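# Lift ring off stake, lay it flat in blue tray

## Task

Remove the ring from the stake it is threaded on, then set it down so it rests flat on the bottom of the blue tray.

## Robot and tools

Robot: two arms, left_arm and right_arm, each ending in a five-finger hand (the left hand mirrors the right). Calibrated base positions in the scene frame: left_arm (-0.008, +0.235, +0.036) m, right_arm (+0.003, -0.290, +0.027) m, each turned slightly about z. A fixed post stands behind the arms. Loose objects may occasionally get a brief shove from the scene.

Scene frame: origin at table-top height, halfway between the nominal bases; +x points forward over the table, +z up, and left_arm sits on the +y side (not tied to image left/right). Reported end_effector_position (m) and end_effector_quat_wxyz are in this frame and can be off by a few cm, more at long reach.

Hand point: a point fixed to the palm, 0.05 m in front of it and 0.15 m from the wrist flange. Its +z runs along the straightened fingers, +y out of the palm, +x across the palm away from the thumb on the right hand (toward the thumb on the left hand). Straight fingertips extend 0.06-0.07 m past the point and sit 0.06 m behind it along -y. A bracket on the little-finger side of the wrist can strike things.

The 28-number row (all values in [-1, 1]), used by both execute_actions and move: left_arm dx, dy, dz, rx, ry, rz; left hand thumb_turn, thumb_bend, index, middle, ring, little, force_limit, speed; then the same fourteen for right_arm. The six pose numbers are an offset, not a pose: measured from that arm's Hand target as it stood when the action or move began, along the Hand target's own axes. 1.0 equals 0.6 m of travel or 180 degrees of turn; rx, ry, rz form a single rotation vector. Within one action every row counts from the same start, but each new action or call starts from the updated Hand target, so sending the same offset again moves further. Six zeros asks nothing new of that arm. The six finger numbers are absolute targets: -1 open/straight, +1 closed (thumb_turn +1 puts the thumb opposite the fingers). force_limit maps -1..+1 to about 0..10 N at the fingertip (0..15 N for the two thumb motors). speed rises from nearly zero at -1 to full at +0.48 and stays full above; full speed crosses the whole range in 0.49 s. Hand numbers are never 'no change': to keep a hand as is, repeat its last executed eight numbers (before any, use hand_measured plus hand_force_limit and hand_speed).

Gripping: with the thumb turned in front, the hand can wrap objects roughly 0.035-0.065 m thick, or a handle down to 0.025 m; thumb tip against index pad can pinch a light item up to about 0.08 m. For a gentle grip close with speed at -0.94 or below. A motor stops at force_limit and locks; to squeeze harder raise force_limit and send a more-closed target; to loosen send a more-open one.

Tools:
- execute_actions(actions, cameras): actions is a list of up to 15 actions; each action is a table of up to 15 rows, one per 1/30 s step, the last row held out to step 15. Empty actions returns state with images.
- move(target, speed, blend, blocking, cameras): target is one row or a list of up to 15 rows, every one an offset from the same starting Hand targets. speed is m/s, 0.002 to 4.3, default 0.25 (turning at twice that in rad/s), one value or one per target. blend in m rounds corners; 0 stops at each. Whole move capped at 10 s. blocking=false returns after about 0.5 s while motion continues. Paths are straight, do not avoid obstacles or the other arm, and overshoot more when faster.
- wait(seconds 0-3600), stop(), zoom_image(camera: cam_high, cam_left_wrist or cam_right_wrist; region [x0, y0, x1, y1] pixels, at most 504 by 504), show_instructions(), finished_scene(scene=1) which ends the scene for good.

Cameras: cam_high, cam_left_wrist, cam_right_wrist, each 672x504. The cameras argument names which to return; ["all"] returns all, [] none.

Results: per arm, end effector pose, Hand target (the last commanded pose after clipping; next offsets start here), joint positions/velocities/torques, motor temperatures; per hand six-value lists hand_measured, hand_stopped_by (moving, target, force, stalled, fault) and hand_load_n (positive when pushing fingers open; near 0 after a grip is lost), plus hand_force_limit and hand_speed. move adds a 'move:' line with the ending (done, off_target, moving, held, fault) and limits (paced = pose clipped, held = steps withheld). MOTOR HOT appears at 85 °C; at 100 °C an OVER-TEMPERATURE FAULT drops that arm for 30-60 s.

Behaviour: each step limits commanded turning to 40 degrees from the measured orientation. The arm follows loosely and often rests 1-3 cm (up to 5 cm) short, usually low; an empty execute_actions row re-requests the target, otherwise send the remaining gap as an offset. To release a push, command back past the hand point. Joint limits (rad): waist ±2.880, shoulder 0-3.142, elbow 0-3.019, wrist pitch -1.693 to 1.571, wrist yaw ±1.571, wrist roll ±2.094.

Avoid: dropping or releasing the ring while it moves, fast impacts, hard pushes on the post, stake, table or tray, overloading fingers, letting anything leave the table, and any contact between the two arms or hands. Holding loads or stretched poses heats motors. The ring must stay flat in the tray after the robot lets go.

Each tool is called after "Request:" by a JSON object that holds its "method" and its "body".

Reference images:

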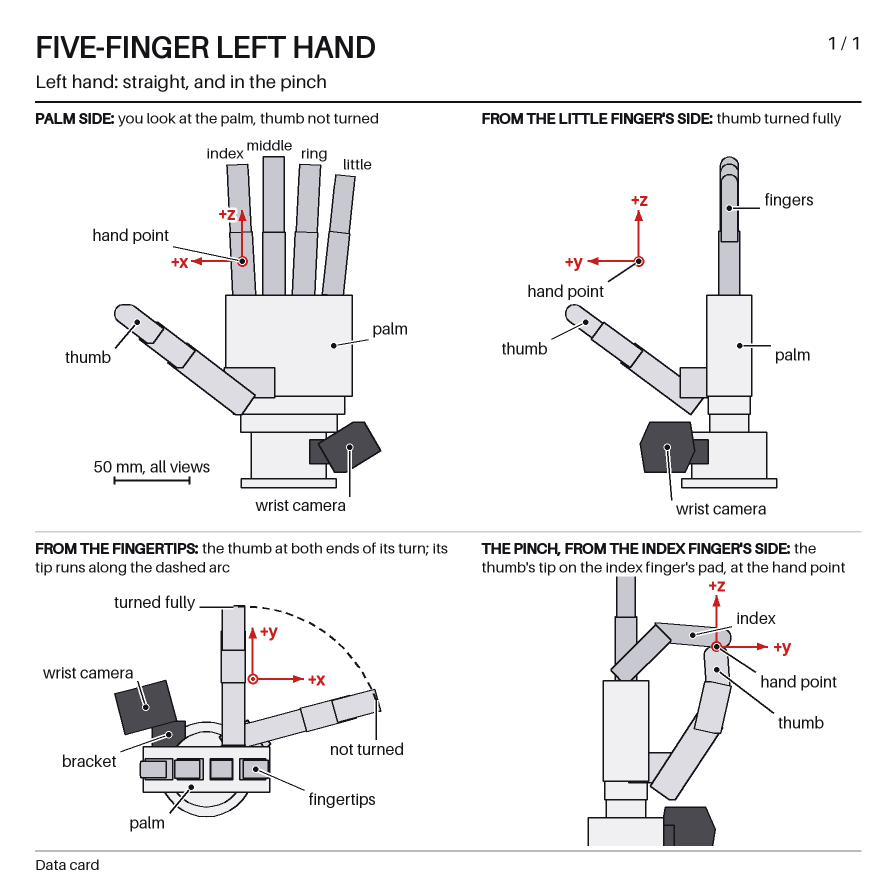

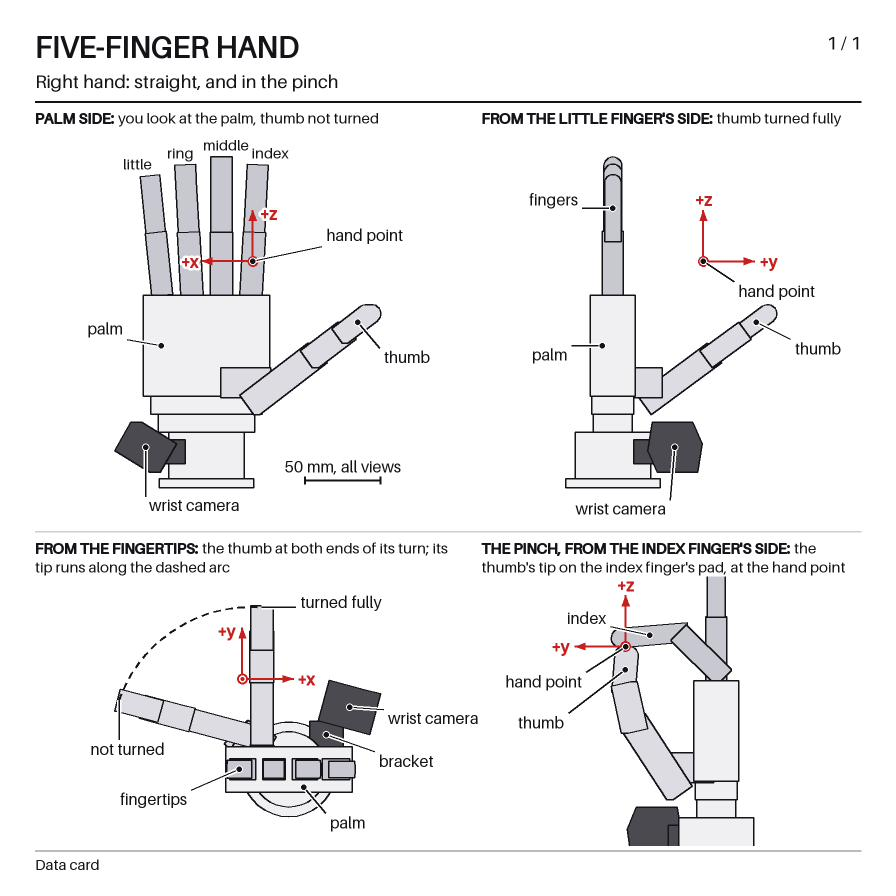

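## Session

Request:
{"method": "execute_actions", "body": {"actions": []}}

Scene clock: 0.00 s.
left_arm: end_effector_position=(+0.6209, +0.1163, +0.2231) hand_measured=(-1.000, -1.000, -1.000, -1.000, -1.000, -1.000) hand_load_n=(+0.0, +0.0, +0.0, +0.0, +0.0, +0.0) hand_stopped_by=(target, target, target, target, target, target) hand_force_limit=0.00 hand_speed=-0.80 end_effector_quat_wxyz=(+0.136, +0.334, +0.930, +0.065) | right_arm: end_effector_position=(+0.2510, -0.4152, +0.3535) hand_measured=(-1.000, -1.000, -1.000, -1.000, -1.000, -1.000) hand_load_n=(+0.0, +0.0, +0.0, +0.0, +0.0, +0.0) hand_stopped_by=(target, target, target, target, target, target) hand_force_limit=0.00 hand_speed=-0.80 end_effector_quat_wxyz=(+0.158, +0.013, +0.987, -0.026)
Joint positions: left_arm=[-0.271 1.845 1.742 -1.192 -0.124 1.949] | right_arm=[-0.886 0.922 1.191 -1.582 -0.196 0.786]
Joint velocities: within noise
Joint torques (N m): no reading
Motor temperatures (°C): left_arm=[29 31 27 28 31 28] | right_arm=[30 35 31 30 29 31]
Heat: left arm: hottest shoulder 31 °C; right arm: hottest shoulder 35 °C.
Hand target: left_arm +0.6257, +0.1141, +0.2218; +0.138, +0.334, +0.930, +0.064 | right_arm +0.2533, -0.4178, +0.3615; +0.165, +0.012, +0.986, -0.034

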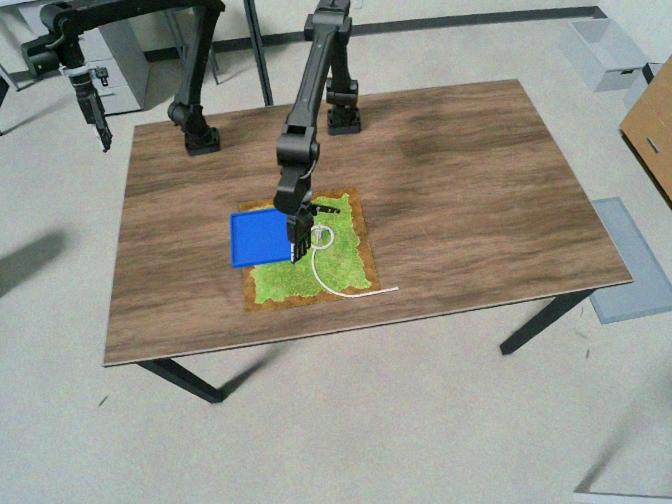

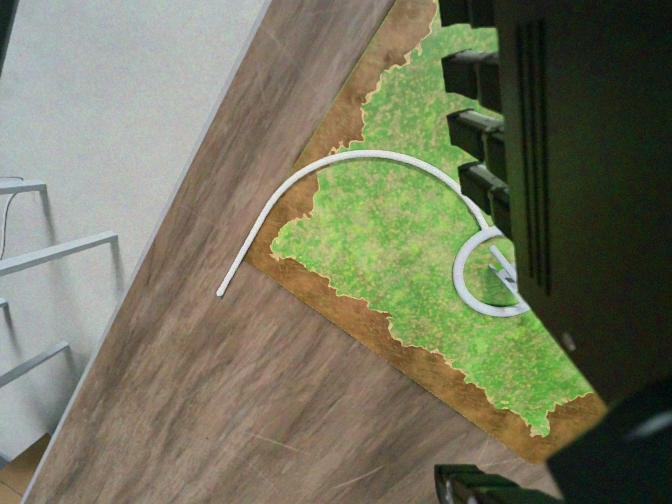

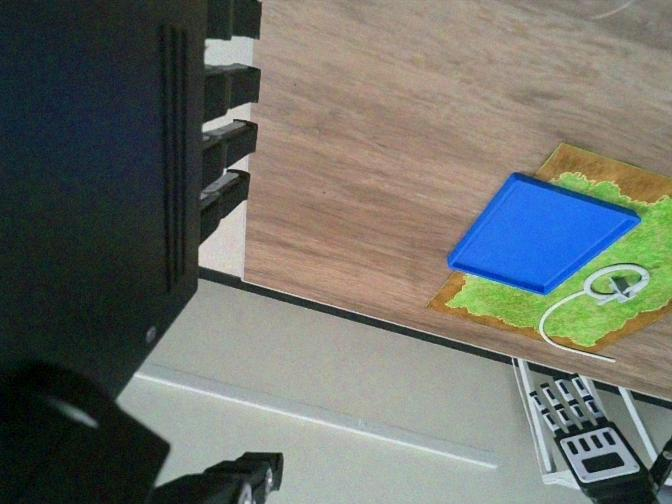

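Request:
{"method": "zoom_image", "body": {"camera": "cam_high", "region": [220, 170, 420, 320]}}

Request:
{"method": "zoom_image", "body": {"camera": "cam_left_wrist", "region": [420, 180, 620, 350]}}

Request:
{"method": "zoom_image", "body": {"camera": "cam_right_wrist", "region": [430, 130, 672, 370]}}

Scaled by 2.520 from the camera's image (finer frame: 960x720).

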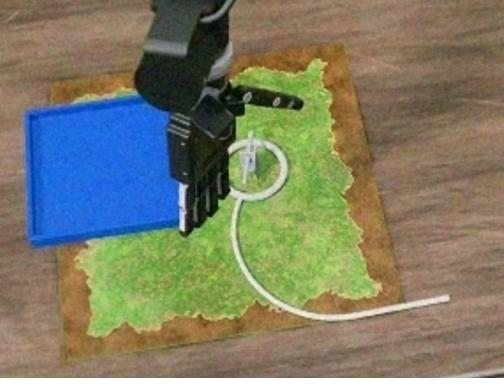

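Scaled by 2.520 from the camera's image (finer frame: 960x720).

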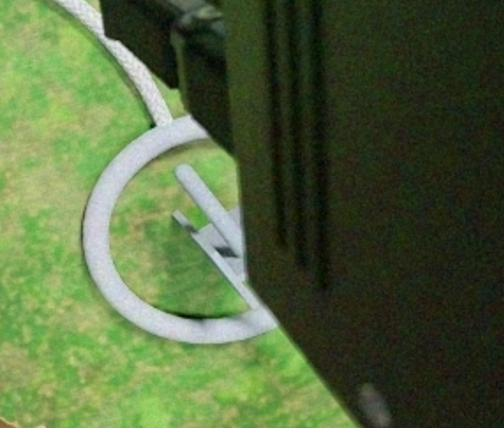

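Scaled by 2.083 from the camera's image (finer frame: 960x720).

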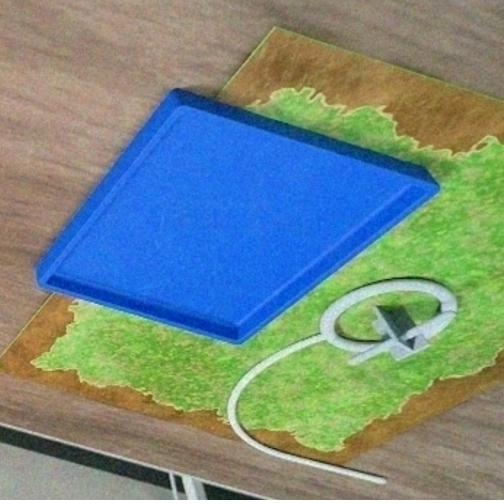

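Request:
{"method": "move", "body": {"target": [0.218,0.215,-0.175,0,0,0,-1,-1,-1,-1,-1,-1,0,-0.8,0,0,0,0,0,0,-1,-1,-1,-1,-1,-1,0,-0.8], "cameras": ["all"]}}

Request:
{"method": "zoom_image", "body": {"camera": "cam_high", "region": [220, 170, 420, 320]}}

Request:
{"method": "zoom_image", "body": {"camera": "cam_high", "region": [290, 210, 350, 270]}}

Scene clock: 4.03 s.
left_arm: end_effector_position=(+0.5706, +0.2943, +0.3122) hand_measured=(-1.000, -1.000, -1.000, -1.000, -1.000, -1.000) hand_load_n=(+0.0, +0.0, +0.0, +0.0, +0.0, +0.0) hand_stopped_by=(target, target, target, target, target, target) hand_force_limit=0.00 hand_speed=-0.80 end_effector_quat_wxyz=(+0.129, +0.284, +0.947, +0.071) | right_arm: end_effector_position=(+0.2510, -0.4152, +0.3535) hand_measured=(-1.000, -1.000, -1.000, -1.000, -1.000, -1.000) hand_load_n=(+0.0, +0.0, +0.0, +0.0, +0.0, +0.0) hand_stopped_by=(target, target, target, target, target, target) hand_force_limit=0.00 hand_speed=-0.80 end_effector_quat_wxyz=(+0.158, +0.013, +0.987, -0.026)
Joint positions: left_arm=[0.02 1.64 1.701 -1.346 -0.072 2.127] | right_arm=[-0.886 0.922 1.191 -1.582 -0.196 0.786]
Joint torques (N m): left_arm=[-0.15 -16.03 11.38 0.75 0.05 0.13] | right_arm=[2.02 -3.84 11.64 1.11 -0.25 0.07]
Heat: left arm: hottest shoulder 31 °C; right arm: hottest shoulder 35 °C.
Hand target: left_arm +0.5755, +0.2940, +0.3212; +0.138, +0.334, +0.930, +0.063 | right_arm +0.2533, -0.4178, +0.3615; +0.165, +0.012, +0.986, -0.034
Off the commanded pose: left_arm 0.010 m, 6 deg | right_arm 0.009 m, 1 deg.
joint sent to its limit (left arm) — joint 6 (wrist roll), upper limit. The joint targets are off in orientation, not in position.
move: off_target (left_arm)

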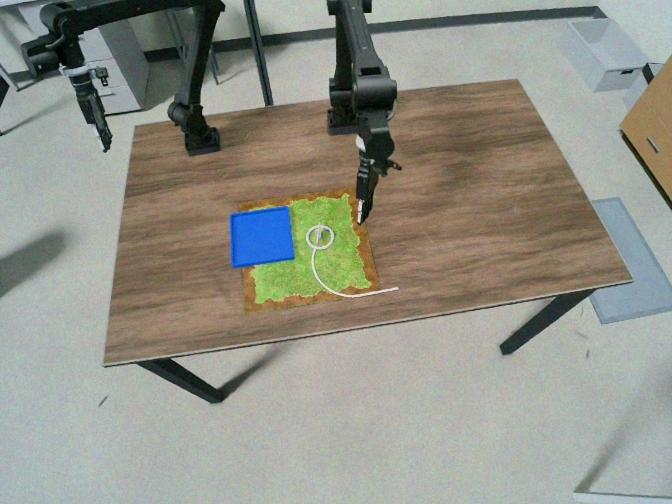

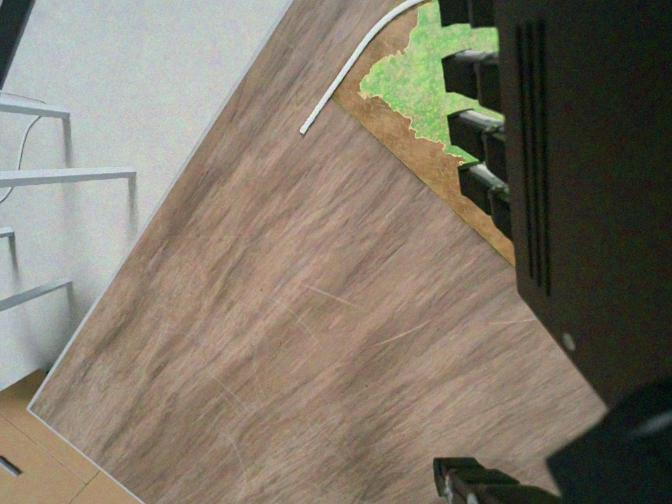

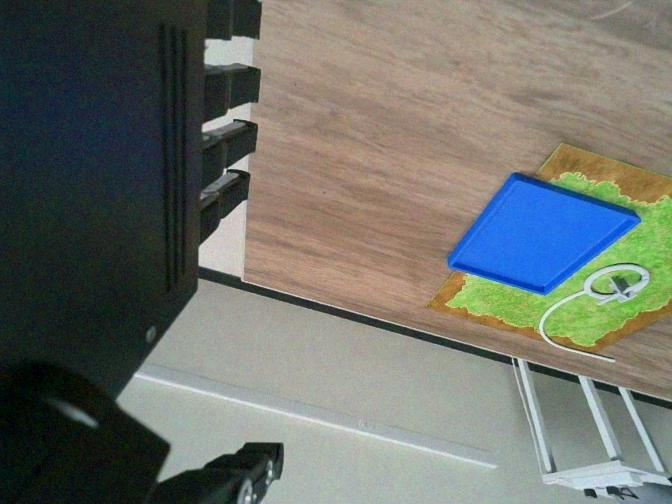

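Scaled by 2.520 from the camera's image (finer frame: 960x720).

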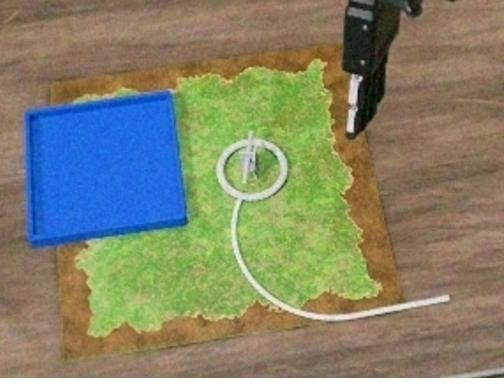

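Scaled by 8.400 from the camera's image (finer frame: 960x720).

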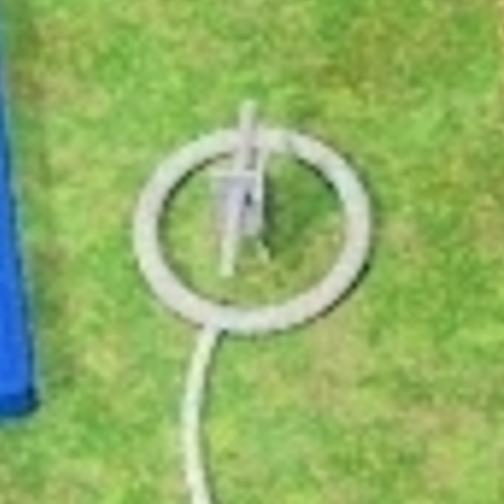

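Request:
{"method": "move", "body": {"target": [-0.180,-0.491,0.072,0,0,0,-1,-1,-1,-1,-1,-1,0,-0.8,0,0,0,0,0,0,-1,-1,-1,-1,-1,-1,0,-0.8], "cameras": ["all"]}}

Scene clock: 11.83 s.
left_arm: end_effector_position=(+0.4848, +0.0013, +0.2453) hand_measured=(-1.000, -1.000, -1.000, -1.000, -1.000, -1.000) hand_load_n=(+0.0, +0.0, +0.5, +0.0, +0.0, +0.0) hand_stopped_by=(target, target, target, target, target, target) hand_force_limit=0.00 hand_speed=-0.80 end_effector_quat_wxyz=(+0.136, +0.342, +0.927, +0.065) | right_arm: end_effector_position=(+0.2510, -0.4152, +0.3535) hand_measured=(-1.000, -1.000, -1.000, -1.000, -1.000, -1.000) hand_load_n=(+0.0, +0.0, +0.0, +0.0, +0.0, +0.0) hand_stopped_by=(target, target, target, target, target, target) hand_force_limit=0.00 hand_speed=-0.80 end_effector_quat_wxyz=(+0.158, +0.013, +0.987, -0.026)
Joint positions: left_arm=[-0.569 1.659 1.551 -1.231 -0.198 1.675] | right_arm=[-0.886 0.922 1.191 -1.582 -0.196 0.786]
Joint torques (N m): left_arm=[0.26 -14.97 10.04 1.29 -0.12 -0.11] | right_arm=[1.73 -3.55 11.78 1.13 -0.3 0.11]
Heat: left arm: hottest shoulder 31 °C; right arm: hottest shoulder 35 °C.
Hand target: left_arm +0.4904, -0.0002, +0.2412; +0.138, +0.334, +0.930, +0.064 | right_arm +0.2533, -0.4178, +0.3615; +0.165, +0.012, +0.986, -0.034
Off the commanded pose: left_arm 0.007 m, 1 deg | right_arm 0.009 m, 1 deg.
move: done

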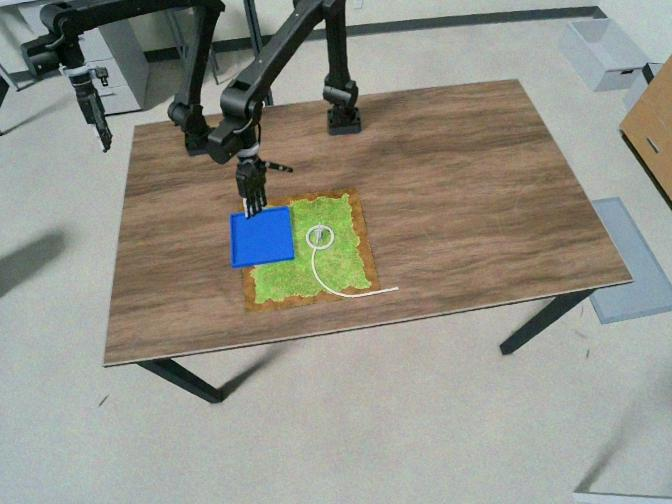

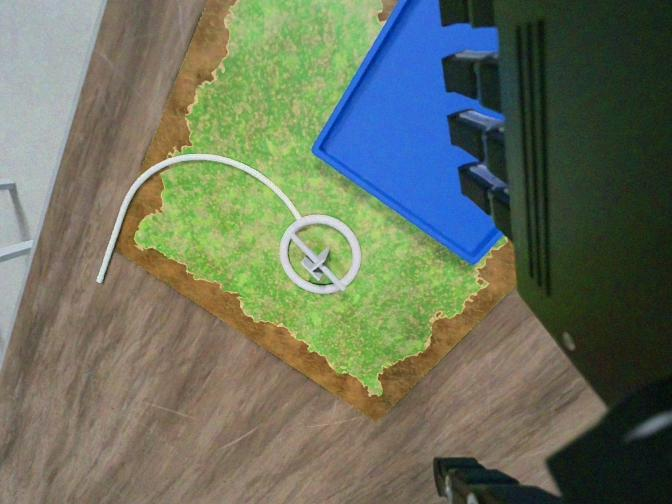

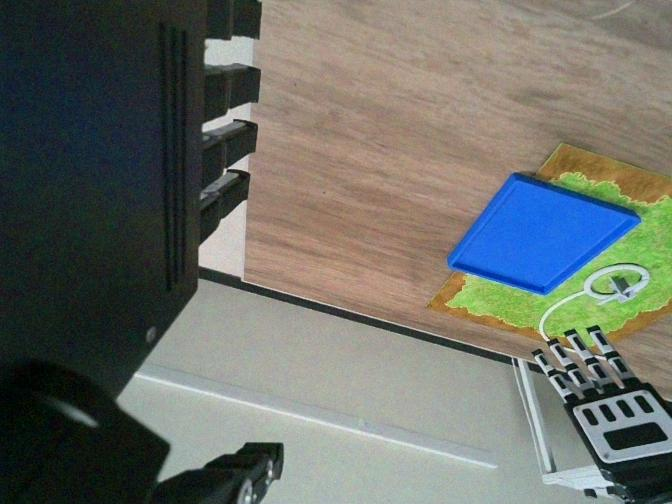

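Request:
{"method": "zoom_image", "body": {"camera": "cam_left_wrist", "region": [260, 195, 380, 315]}}

Request:
{"method": "zoom_image", "body": {"camera": "cam_right_wrist", "region": [560, 230, 672, 342]}}

Scaled by 4.200 from the camera's image (finer frame: 960x720).

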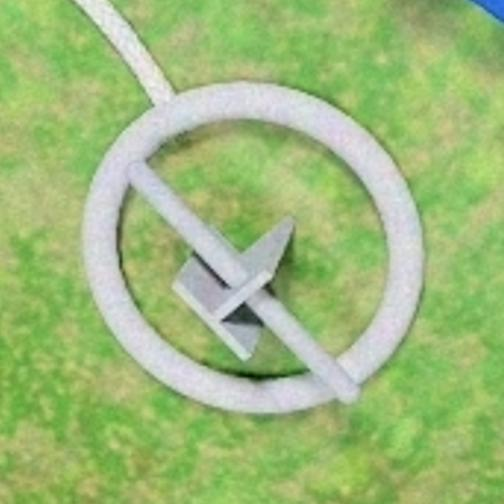

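Scaled by 4.500 from the camera's image (finer frame: 960x720).

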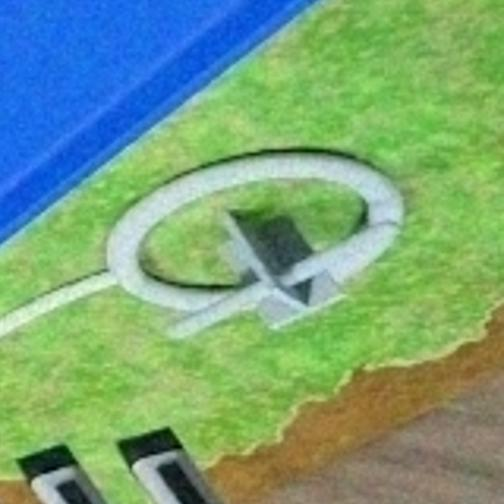

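Request:
{"method": "move", "body": {"target": [0.383,0.447,-0.177,0,0,-0.25,-1,-1,-1,-1,-1,-1,0,-0.8,0,0,0,0,0,0,-1,-1,-1,-1,-1,-1,0,-0.8]}}

Request:
{"method": "move", "body": {"target": [0,0,0,0,0,0,-1,-1,-1,-1,-1,-1,0,-0.8,-0.227,0.229,0.172,0.160,-0.196,-0.472,-1,-1,-1,-1,-1,-1,0,-0.8], "cameras": ["all"]}}

Scene clock: 31.43 s.
left_arm: end_effector_position=(+0.4416, +0.3504, +0.3418) hand_measured=(-1.000, -1.000, -1.000, -1.000, -1.000, -1.000) hand_load_n=(+0.0, +0.0, +0.0, +0.0, +0.0, +0.0) hand_stopped_by=(target, target, target, target, target, target) hand_force_limit=0.00 hand_speed=-0.80 end_effector_quat_wxyz=(+0.146, -0.049, +0.988, +0.008) | right_arm: end_effector_position=(+0.2510, -0.4152, +0.3535) hand_measured=(-1.000, -1.000, -1.000, -1.000, -1.000, -1.000) hand_load_n=(+0.0, +0.0, +0.0, +0.0, +0.0, +0.0) hand_stopped_by=(target, target, target, target, target, target) hand_force_limit=0.00 hand_speed=-0.80 end_effector_quat_wxyz=(+0.158, +0.013, +0.987, -0.026)
Joint positions: left_arm=[0.179 1.424 1.573 -1.426 0.006 1.594] | right_arm=[-0.886 0.922 1.191 -1.582 -0.196 0.786]
Joint torques (N m): left_arm=[-0.21 -11.22 12.37 0.77 0.18 0.01] | right_arm=[1.32 -3.72 11.56 1.24 -0.21 0.05]
Heat: left arm: hottest shoulder 32 °C; right arm: hottest shoulder 35 °C.
Hand target: left_arm +0.4507, +0.3500, +0.3498; +0.152, -0.048, +0.987, +0.006 | right_arm +0.2533, -0.4178, +0.3615; +0.165, +0.012, +0.986, -0.034
Off the commanded pose: left_arm 0.012 m, 1 deg | right_arm 0.009 m, 1 deg.
move: off_target (left_arm)

Scene clock: 35.60 s.
left_arm: end_effector_position=(+0.4416, +0.3504, +0.3418) hand_measured=(-1.000, -1.000, -1.000, -1.000, -1.000, -1.000) hand_load_n=(+0.0, +0.0, +0.0, +0.0, +0.0, +0.0) hand_stopped_by=(target, target, target, target, target, target) hand_force_limit=0.00 hand_speed=-0.80 end_effector_quat_wxyz=(+0.146, -0.049, +0.988, +0.008) | right_arm: end_effector_position=(+0.4166, -0.2937, +0.3057) hand_measured=(-1.000, -1.000, -1.000, -1.000, -1.000, -1.000) hand_load_n=(+0.0, +0.0, +0.0, +0.0, +0.0, +0.0) hand_stopped_by=(target, target, target, target, target, target) hand_force_limit=0.00 hand_speed=-0.80 end_effector_quat_wxyz=(-0.353, +0.603, -0.622, +0.353)
Joint positions: left_arm=[0.179 1.424 1.573 -1.426 0.006 1.594] | right_arm=[-0.168 0.875 0.874 -0.526 -0.091 -0.038]
Joint torques (N m): left_arm=[-0.26 -10.99 12.37 0.7 0.21 0.01] | right_arm=[2.37 -3.6 10.47 3.1 -0.2 -0.04]
Heat: left arm: hottest shoulder 32 °C; right arm: hottest shoulder 35 °C.
Hand target: left_arm +0.4507, +0.3500, +0.3498; +0.152, -0.048, +0.987, +0.006 | right_arm +0.4204, -0.2898, +0.3001; -0.354, +0.612, -0.613, +0.354
Off the commanded pose: left_arm 0.012 m, 1 deg | right_arm 0.008 m, 1 deg.
move: done

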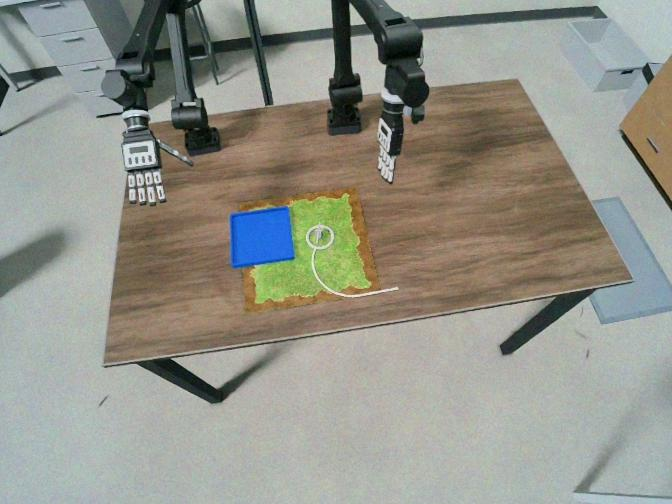

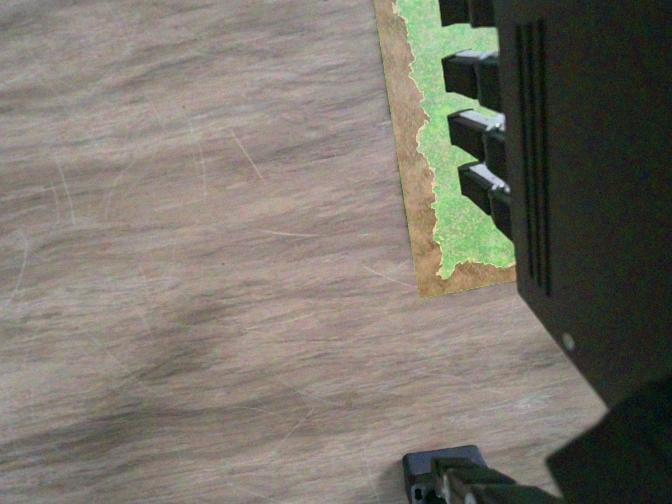

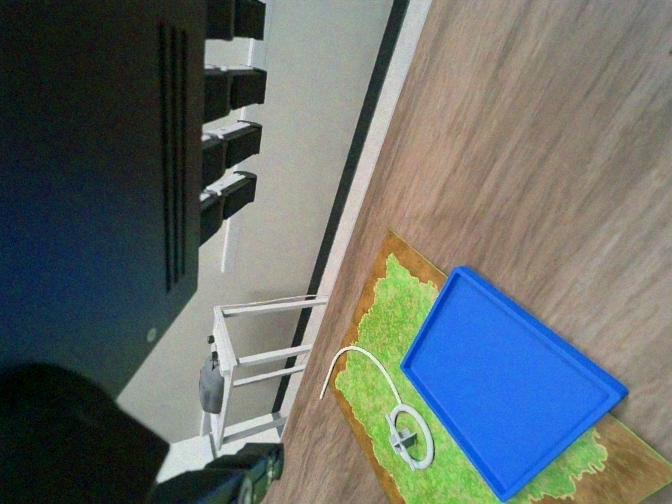

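Request:
{"method": "zoom_image", "body": {"camera": "cam_right_wrist", "region": [340, 360, 480, 500]}}

Scaled by 3.600 from the camera's image (finer frame: 960x720).

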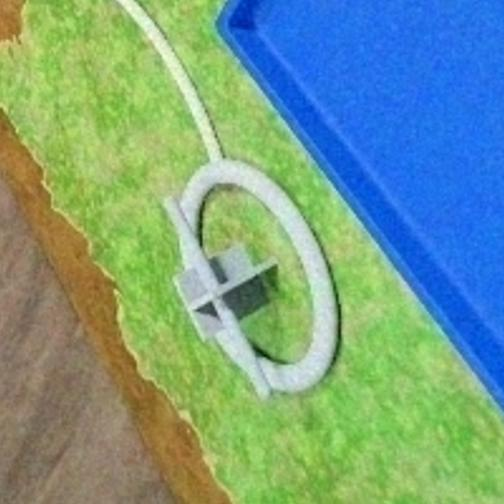

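Request:
{"method": "execute_actions", "body": {"actions": [[[0,0,0,0,0,0,-1,-1,-1,-1,-1,-1,0,-0.8,0,0,0,0,0,0,1,-0.2,-0.1,-0.1,1,1,-0.4,0]],[[0,0,0,0,0,0,-1,-1,-1,-1,-1,-1,0,-0.8,0,0,0,0,0,0,1,-0.2,-0.1,-0.1,1,1,-0.4,0]]], "cameras": ["cam_right_wrist","cam_high"]}}

Scene clock: 39.57 s.
left_arm: end_effector_position=(+0.4416, +0.3504, +0.3418) hand_measured=(-1.000, -1.000, -1.000, -1.000, -1.000, -1.000) hand_load_n=(+0.0, +0.0, +0.0, +0.0, +0.0, +0.0) hand_stopped_by=(target, target, target, target, target, target) hand_force_limit=0.00 hand_speed=-0.80 end_effector_quat_wxyz=(+0.146, -0.049, +0.988, +0.008) | right_arm: end_effector_position=(+0.4166, -0.2938, +0.3057) hand_measured=(+1.000, -0.200, -0.100, -0.100, +1.000, +1.000) hand_load_n=(+0.0, +0.0, +0.0, +0.0, +0.0, +0.0) hand_stopped_by=(target, target, target, target, target, target) hand_force_limit=-0.40 hand_speed=0.00 end_effector_quat_wxyz=(-0.353, +0.604, -0.621, +0.354)
Joint positions: left_arm=[0.179 1.424 1.573 -1.426 0.006 1.594] | right_arm=[-0.168 0.875 0.874 -0.526 -0.091 -0.04]
Joint torques (N m): left_arm=[-0.44 -11.16 12.4 0.66 0.2 0.01] | right_arm=[2.84 -4.01 10.55 2.95 -0.21 -0.06]
Motor temperatures (°C): left_arm=[29 32 32 28 31 28] | right_arm=[30 35 36 30 29 31]
Heat: left arm: hottest shoulder 32 °C; right arm: hottest elbow 36 °C.
Hand target: left_arm +0.4507, +0.3500, +0.3498; +0.152, -0.048, +0.987, +0.006 | right_arm +0.4204, -0.2898, +0.3001; -0.354, +0.612, -0.613, +0.354
Off the commanded pose: left_arm 0.012 m, 1 deg | right_arm 0.008 m, 1 deg.
Images, in order (width x height): cam_high 672x504, cam_right_wrist 672x504.

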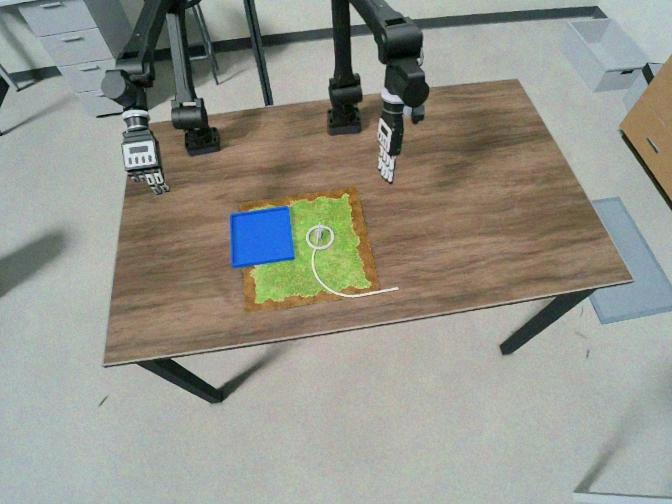

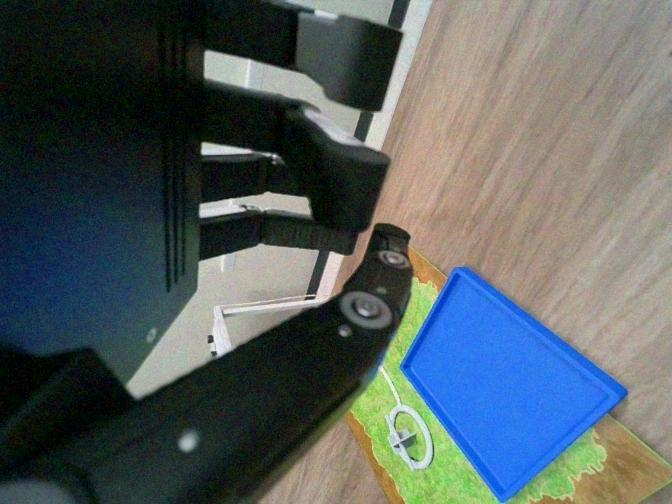

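Request:
{"method": "move", "body": {"target": [0.129,-0.160,0.187,0.4164,0.0346,-0.1228,1,-0.2,-0.1,-0.1,1,1,-0.4,0,0,0,0,0,0,0,1,-0.2,-0.1,-0.1,1,1,-0.4,0], "cameras": ["all"]}}

Scene clock: 50.93 s.
left_arm: end_effector_position=(+0.4187, +0.2450, +0.2260) hand_measured=(+1.000, -0.200, -0.100, -0.100, +1.000, +1.000) hand_load_n=(+0.0, +0.0, -0.5, +0.0, +0.0, +0.0) hand_stopped_by=(target, target, target, target, target, target) hand_force_limit=-0.40 hand_speed=0.00 end_effector_quat_wxyz=(+0.102, -0.117, +0.771, -0.617) | right_arm: end_effector_position=(+0.4166, -0.2938, +0.3057) hand_measured=(+1.000, -0.200, -0.100, -0.100, +1.000, +1.000) hand_load_n=(+0.0, +0.0, +0.0, +0.0, +0.0, +0.0) hand_stopped_by=(target, target, target, target, target, target) hand_force_limit=-0.40 hand_speed=0.00 end_effector_quat_wxyz=(-0.353, +0.604, -0.621, +0.354)
Joint positions: left_arm=[0.494 1.665 1.276 -1.687 1.32 2.102] | right_arm=[-0.168 0.875 0.874 -0.526 -0.091 -0.04]
Joint torques (N m): left_arm=[0.38 -12.75 7.61 -0.64 1.05 0.14] | right_arm=[2.61 -4.13 10.45 3.17 -0.18 -0.07]
Heat: left arm: hottest elbow 33 °C; right arm: hottest elbow 37 °C.
Hand target: left_arm +0.4199, +0.2503, +0.2197; +0.098, -0.122, +0.768, -0.621 | right_arm +0.4204, -0.2898, +0.3001; -0.354, +0.612, -0.613, +0.354
Off the commanded pose: left_arm 0.008 m, 1 deg | right_arm 0.008 m, 1 deg.
joint sent to its limit (left arm) — joint 4 (wrist pitch), lower limit. The joint targets still meet the commanded pose.
move: done

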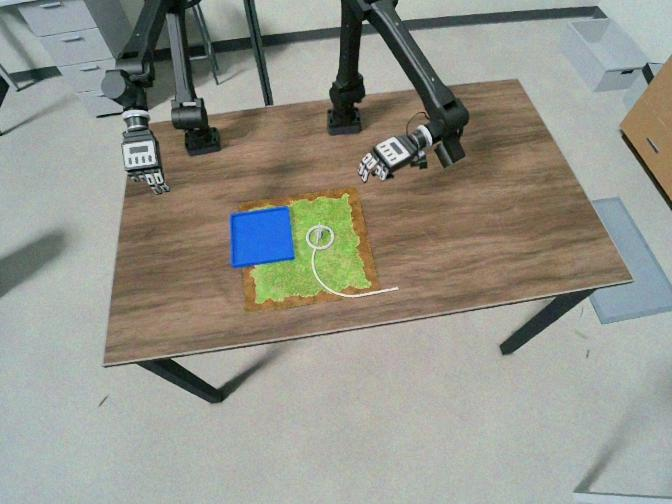

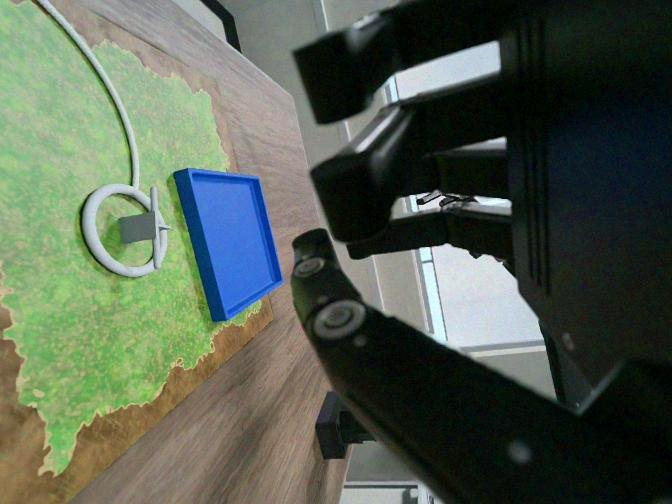

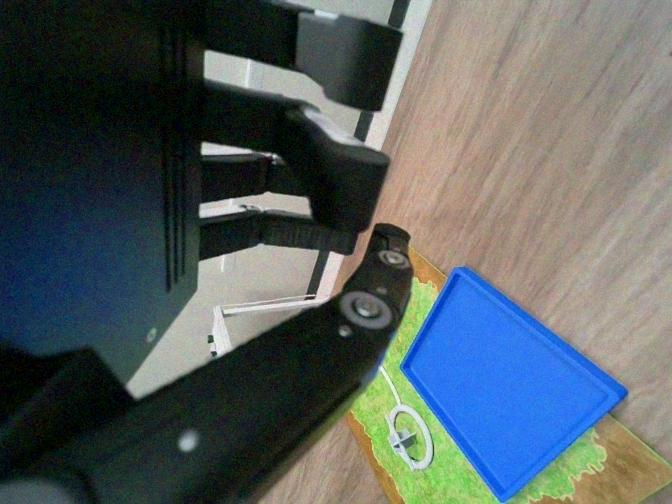

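Request:
{"method": "move", "body": {"target": [0.0027,0.1392,0.2243,0.0111,-0.0381,-0.0074,1,-0.2,-0.1,-0.1,1,1,-0.4,0,0,0,0,0,0,0,1,-0.2,-0.1,-0.1,1,1,-0.4,0], "speed": 0.15, "cameras": ["all"]}}

Scene clock: 57.23 s.
left_arm: end_effector_position=(+0.4576, +0.1439, +0.1117) hand_measured=(+1.000, -0.200, -0.100, -0.100, +1.000, +1.000) hand_load_n=(+0.0, +0.0, +0.0, +0.0, +0.0, +0.0) hand_stopped_by=(target, target, target, target, target, target) hand_force_limit=-0.40 hand_speed=0.00 end_effector_quat_wxyz=(+0.142, -0.162, +0.749, -0.627) | right_arm: end_effector_position=(+0.4166, -0.2938, +0.3057) hand_measured=(+1.000, -0.200, -0.100, -0.100, +1.000, +1.000) hand_load_n=(+0.0, +0.0, +0.0, +0.0, +0.0, +0.0) hand_stopped_by=(target, target, target, target, target, target) hand_force_limit=-0.40 hand_speed=0.00 end_effector_quat_wxyz=(-0.353, +0.604, -0.621, +0.354)
Joint positions: left_arm=[0.26 1.643 0.786 0.205 1.28 0.643] | right_arm=[-0.168 0.875 0.874 -0.526 -0.091 -0.04]
Joint torques (N m): left_arm=[-0.44 -13.16 5.76 1.96 0.61 -0.11] | right_arm=[2.14 -3.6 10.3 3.07 -0.18 -0.05]
Heat: left arm: hottest shoulder 32 °C; right arm: hottest elbow 37 °C.
Hand target: left_arm +0.4535, +0.1410, +0.1100; +0.138, -0.165, +0.748, -0.627 | right_arm +0.4204, -0.2898, +0.3001; -0.354, +0.612, -0.613, +0.354
Off the commanded pose: left_arm 0.005 m, 1 deg | right_arm 0.008 m, 1 deg.
move: done

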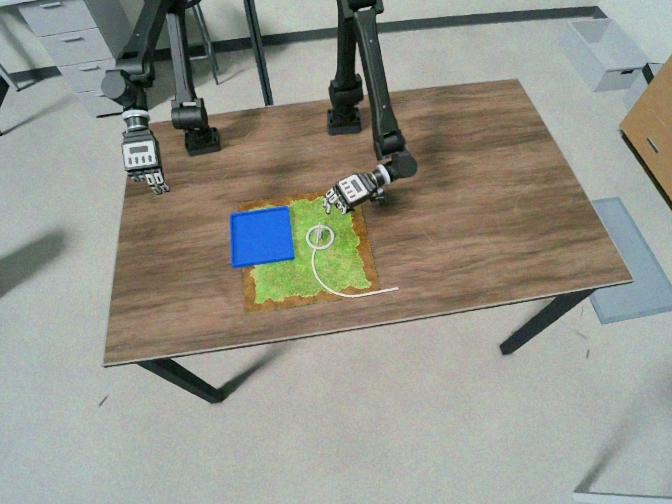

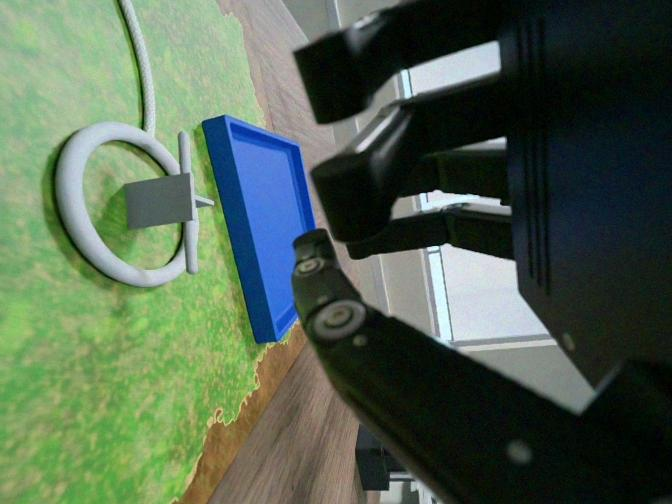

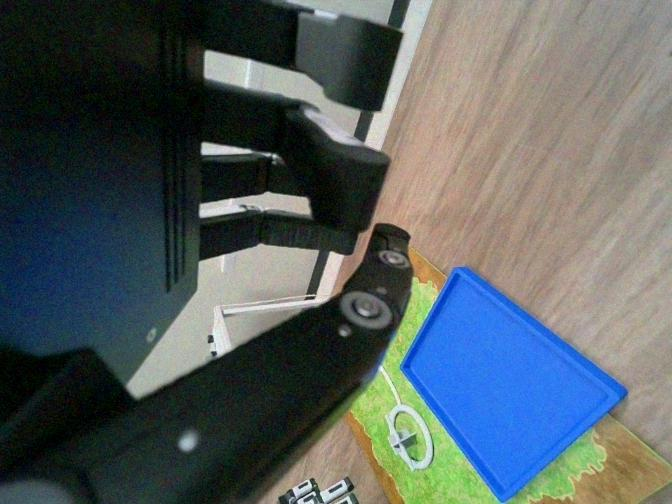

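Request:
{"method": "zoom_image", "body": {"camera": "cam_high", "region": [290, 180, 370, 260]}}

Request:
{"method": "zoom_image", "body": {"camera": "cam_left_wrist", "region": [20, 80, 320, 305]}}

Scaled by 6.300 from the camera's image (finer frame: 960x720).

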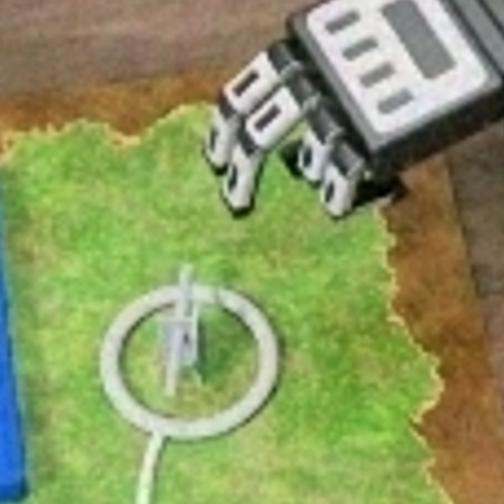

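Scaled by 1.680 from the camera's image (finer frame: 960x720).

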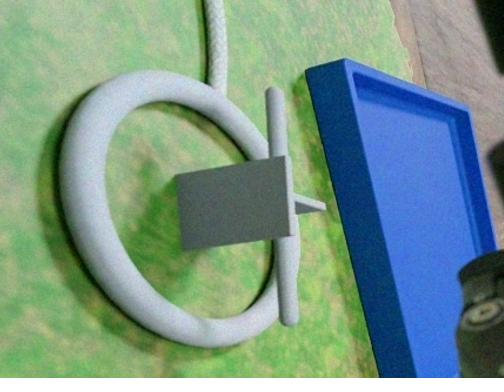

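Request:
{"method": "execute_actions", "body": {"actions": [[[0,0,0,0,0,0,1,0.0,-0.1,-0.1,1,1,-0.4,0,0,0,0,0,0,0,1,-0.2,-0.1,-0.1,1,1,-0.4,0]]], "cameras": ["cam_left_wrist"]}}

Request:
{"method": "execute_actions", "body": {"actions": [[[0,0,0,0,0,0,1,-0.7,-0.1,-0.1,1,1,-0.4,0,0,0,0,0,0,0,1,-0.2,-0.1,-0.1,1,1,-0.4,0]]], "cameras": ["cam_left_wrist"]}}

Scene clock: 61.63 s.
left_arm: end_effector_position=(+0.4579, +0.1439, +0.1119) hand_measured=(+1.000, +0.000, -0.100, -0.100, +1.000, +1.000) hand_load_n=(+0.0, +0.0, +0.0, +0.0, +0.0, +0.5) hand_stopped_by=(target, target, target, target, target, target) hand_force_limit=-0.40 hand_speed=0.00 end_effector_quat_wxyz=(+0.143, -0.162, +0.749, -0.627) | right_arm: end_effector_position=(+0.4166, -0.2938, +0.3057) hand_measured=(+1.000, -0.200, -0.100, -0.100, +1.000, +1.000) hand_load_n=(+0.0, +0.0, +0.0, +0.0, +0.0, +0.0) hand_stopped_by=(target, target, target, target, target, target) hand_force_limit=-0.40 hand_speed=0.00 end_effector_quat_wxyz=(-0.353, +0.604, -0.621, +0.354)
Joint positions: left_arm=[0.26 1.643 0.786 0.208 1.28 0.641] | right_arm=[-0.168 0.875 0.874 -0.526 -0.091 -0.04]
Joint torques (N m): left_arm=[-0.62 -13.27 5.68 2 0.6 -0.11] | right_arm=[2.32 -4.66 10.36 3.06 -0.17 -0.02]
Heat: left arm: hottest shoulder 32 °C; right arm: hottest elbow 38 °C.
Hand target: left_arm +0.4535, +0.1410, +0.1100; +0.138, -0.165, +0.748, -0.627 | right_arm +0.4204, -0.2898, +0.3001; -0.354, +0.612, -0.613, +0.354
Off the commanded pose: left_arm 0.006 m, 1 deg | right_arm 0.008 m, 1 deg.

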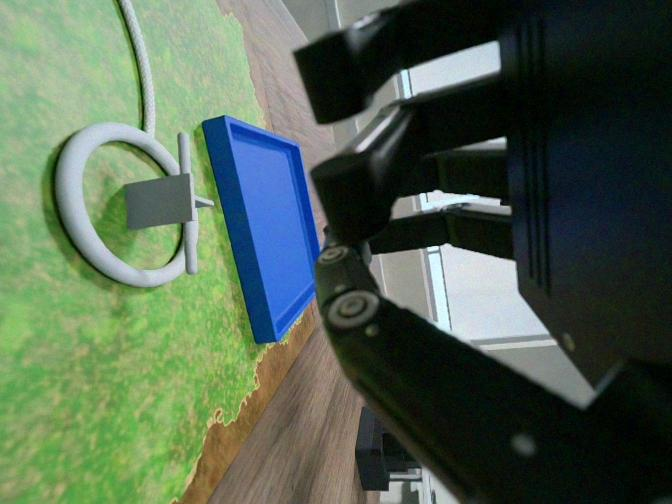

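Scene clock: 62.40 s.
left_arm: end_effector_position=(+0.4579, +0.1439, +0.1119) hand_measured=(+1.000, -0.700, -0.100, -0.100, +1.000, +1.000) hand_load_n=(+0.0, +0.0, +0.0, +0.0, +0.0, +0.5) hand_stopped_by=(target, target, target, target, target, target) hand_force_limit=-0.40 hand_speed=0.00 end_effector_quat_wxyz=(+0.143, -0.162, +0.749, -0.627) | right_arm: end_effector_position=(+0.4166, -0.2938, +0.3057) hand_measured=(+1.000, -0.200, -0.100, -0.100, +1.000, +1.000) hand_load_n=(+0.0, +0.0, +0.0, +0.0, +0.5, +0.0) hand_stopped_by=(target, target, target, target, target, target) hand_force_limit=-0.40 hand_speed=0.00 end_effector_quat_wxyz=(-0.353, +0.604, -0.621, +0.354)
Joint positions: left_arm=[0.26 1.643 0.786 0.208 1.28 0.64] | right_arm=[-0.168 0.875 0.874 -0.526 -0.091 -0.04]
Joint torques (N m): left_arm=[-0.44 -13.39 5.67 2.03 0.6 -0.1] | right_arm=[2.67 -3.55 10.63 3.1 -0.18 -0.07]
Heat: left arm: hottest shoulder 32 °C; right arm: hottest elbow 38 °C.
Hand target: left_arm +0.4535, +0.1410, +0.1100; +0.138, -0.166, +0.748, -0.627 | right_arm +0.4204, -0.2898, +0.3001; -0.354, +0.612, -0.613, +0.354
Off the commanded pose: left_arm 0.006 m, 1 deg | right_arm 0.008 m, 1 deg.

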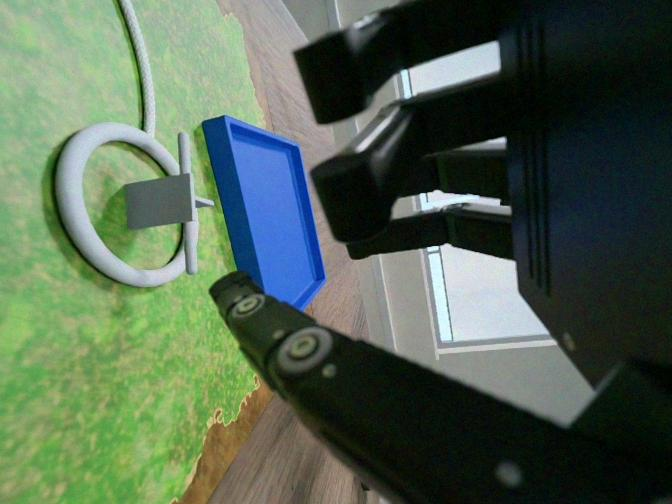

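Request:
{"method": "move", "body": {"target": [0,0,0,0,0,0,1,-0.2,-0.1,-0.1,1,1,-0.4,0,-0.1997,0.2563,0.0897,0.0475,-0.2258,-0.1077,-1,-1,-1,-1,-1,-1,-0.4,0], "cameras": ["all"]}}

Scene clock: 66.70 s.
left_arm: end_effector_position=(+0.4579, +0.1439, +0.1119) hand_measured=(+1.000, -0.200, -0.100, -0.100, +1.000, +1.000) hand_load_n=(+0.0, +0.0, +0.0, +0.0, +0.0, +0.5) hand_stopped_by=(target, target, target, target, target, target) hand_force_limit=-0.40 hand_speed=0.00 end_effector_quat_wxyz=(+0.143, -0.162, +0.749, -0.627) | right_arm: end_effector_position=(+0.3908, -0.1742, +0.1432) hand_measured=(-1.000, -1.000, -1.000, -1.000, -1.000, -1.000) hand_load_n=(-0.5, +0.0, -0.5, +0.0, +0.0, +0.0) hand_stopped_by=(target, target, target, target, target, target) hand_force_limit=-0.40 hand_speed=0.00 end_effector_quat_wxyz=(-0.522, +0.757, -0.328, +0.215)
Joint positions: left_arm=[0.26 1.643 0.786 0.208 1.28 0.64] | right_arm=[-0.109 1.132 0.507 0.102 -0.76 -0.36]
Joint torques (N m): left_arm=[-0.44 -13.22 5.76 2.02 0.61 -0.11] | right_arm=[2.67 -6.18 8.81 2.73 -0.57 -0.03]
Heat: left arm: hottest shoulder 32 °C; right arm: hottest elbow 38 °C.
Hand target: left_arm +0.4535, +0.1410, +0.1100; +0.138, -0.165, +0.748, -0.627 | right_arm +0.3905, -0.1698, +0.1403; -0.524, +0.761, -0.315, +0.218
Off the commanded pose: left_arm 0.006 m, 1 deg | right_arm 0.005 m, 2 deg.
move: done

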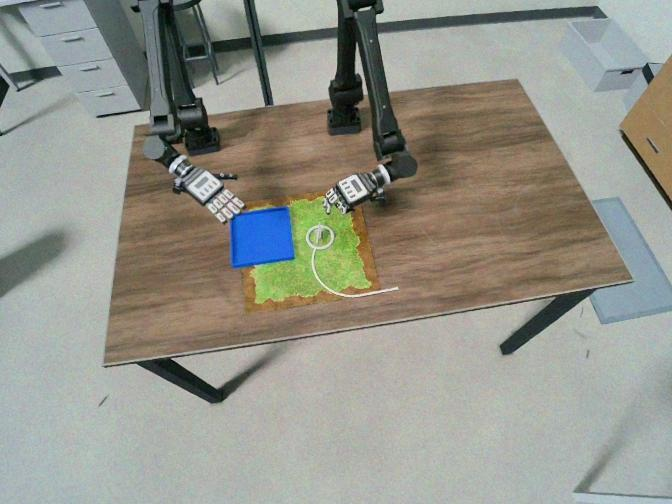

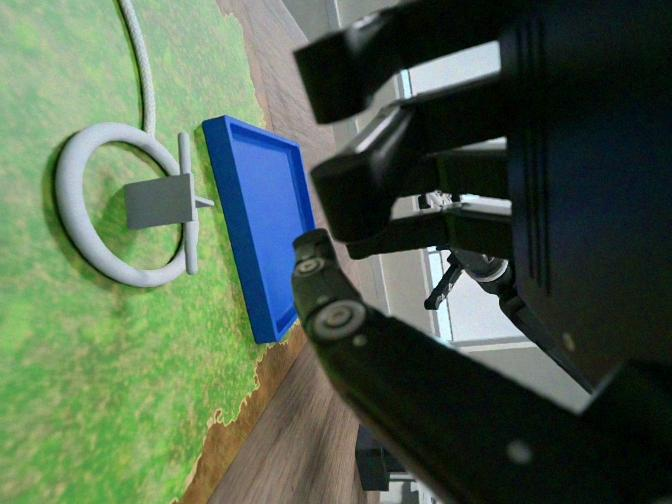

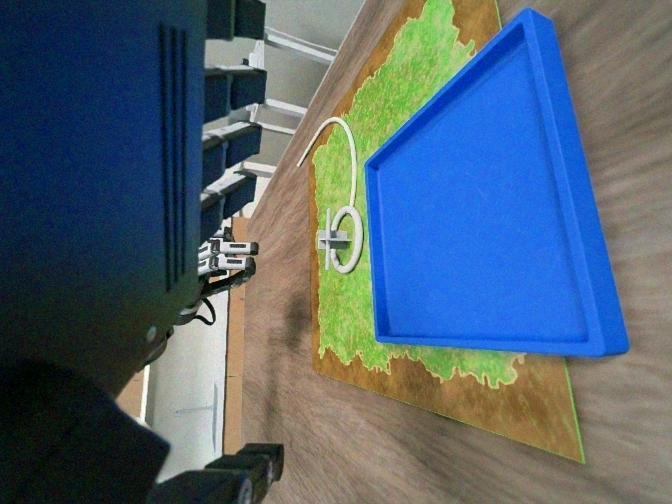

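Request:
{"method": "zoom_image", "body": {"camera": "cam_right_wrist", "region": [190, 180, 390, 330]}}

Scaled by 2.520 from the camera's image (finer frame: 960x720).

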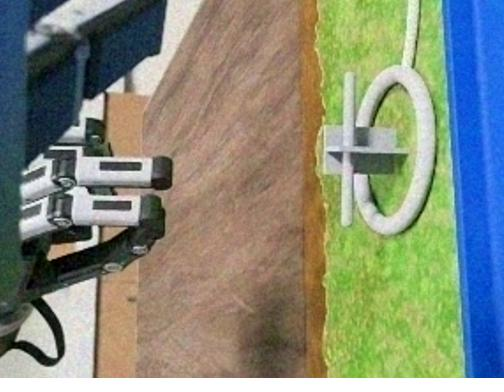

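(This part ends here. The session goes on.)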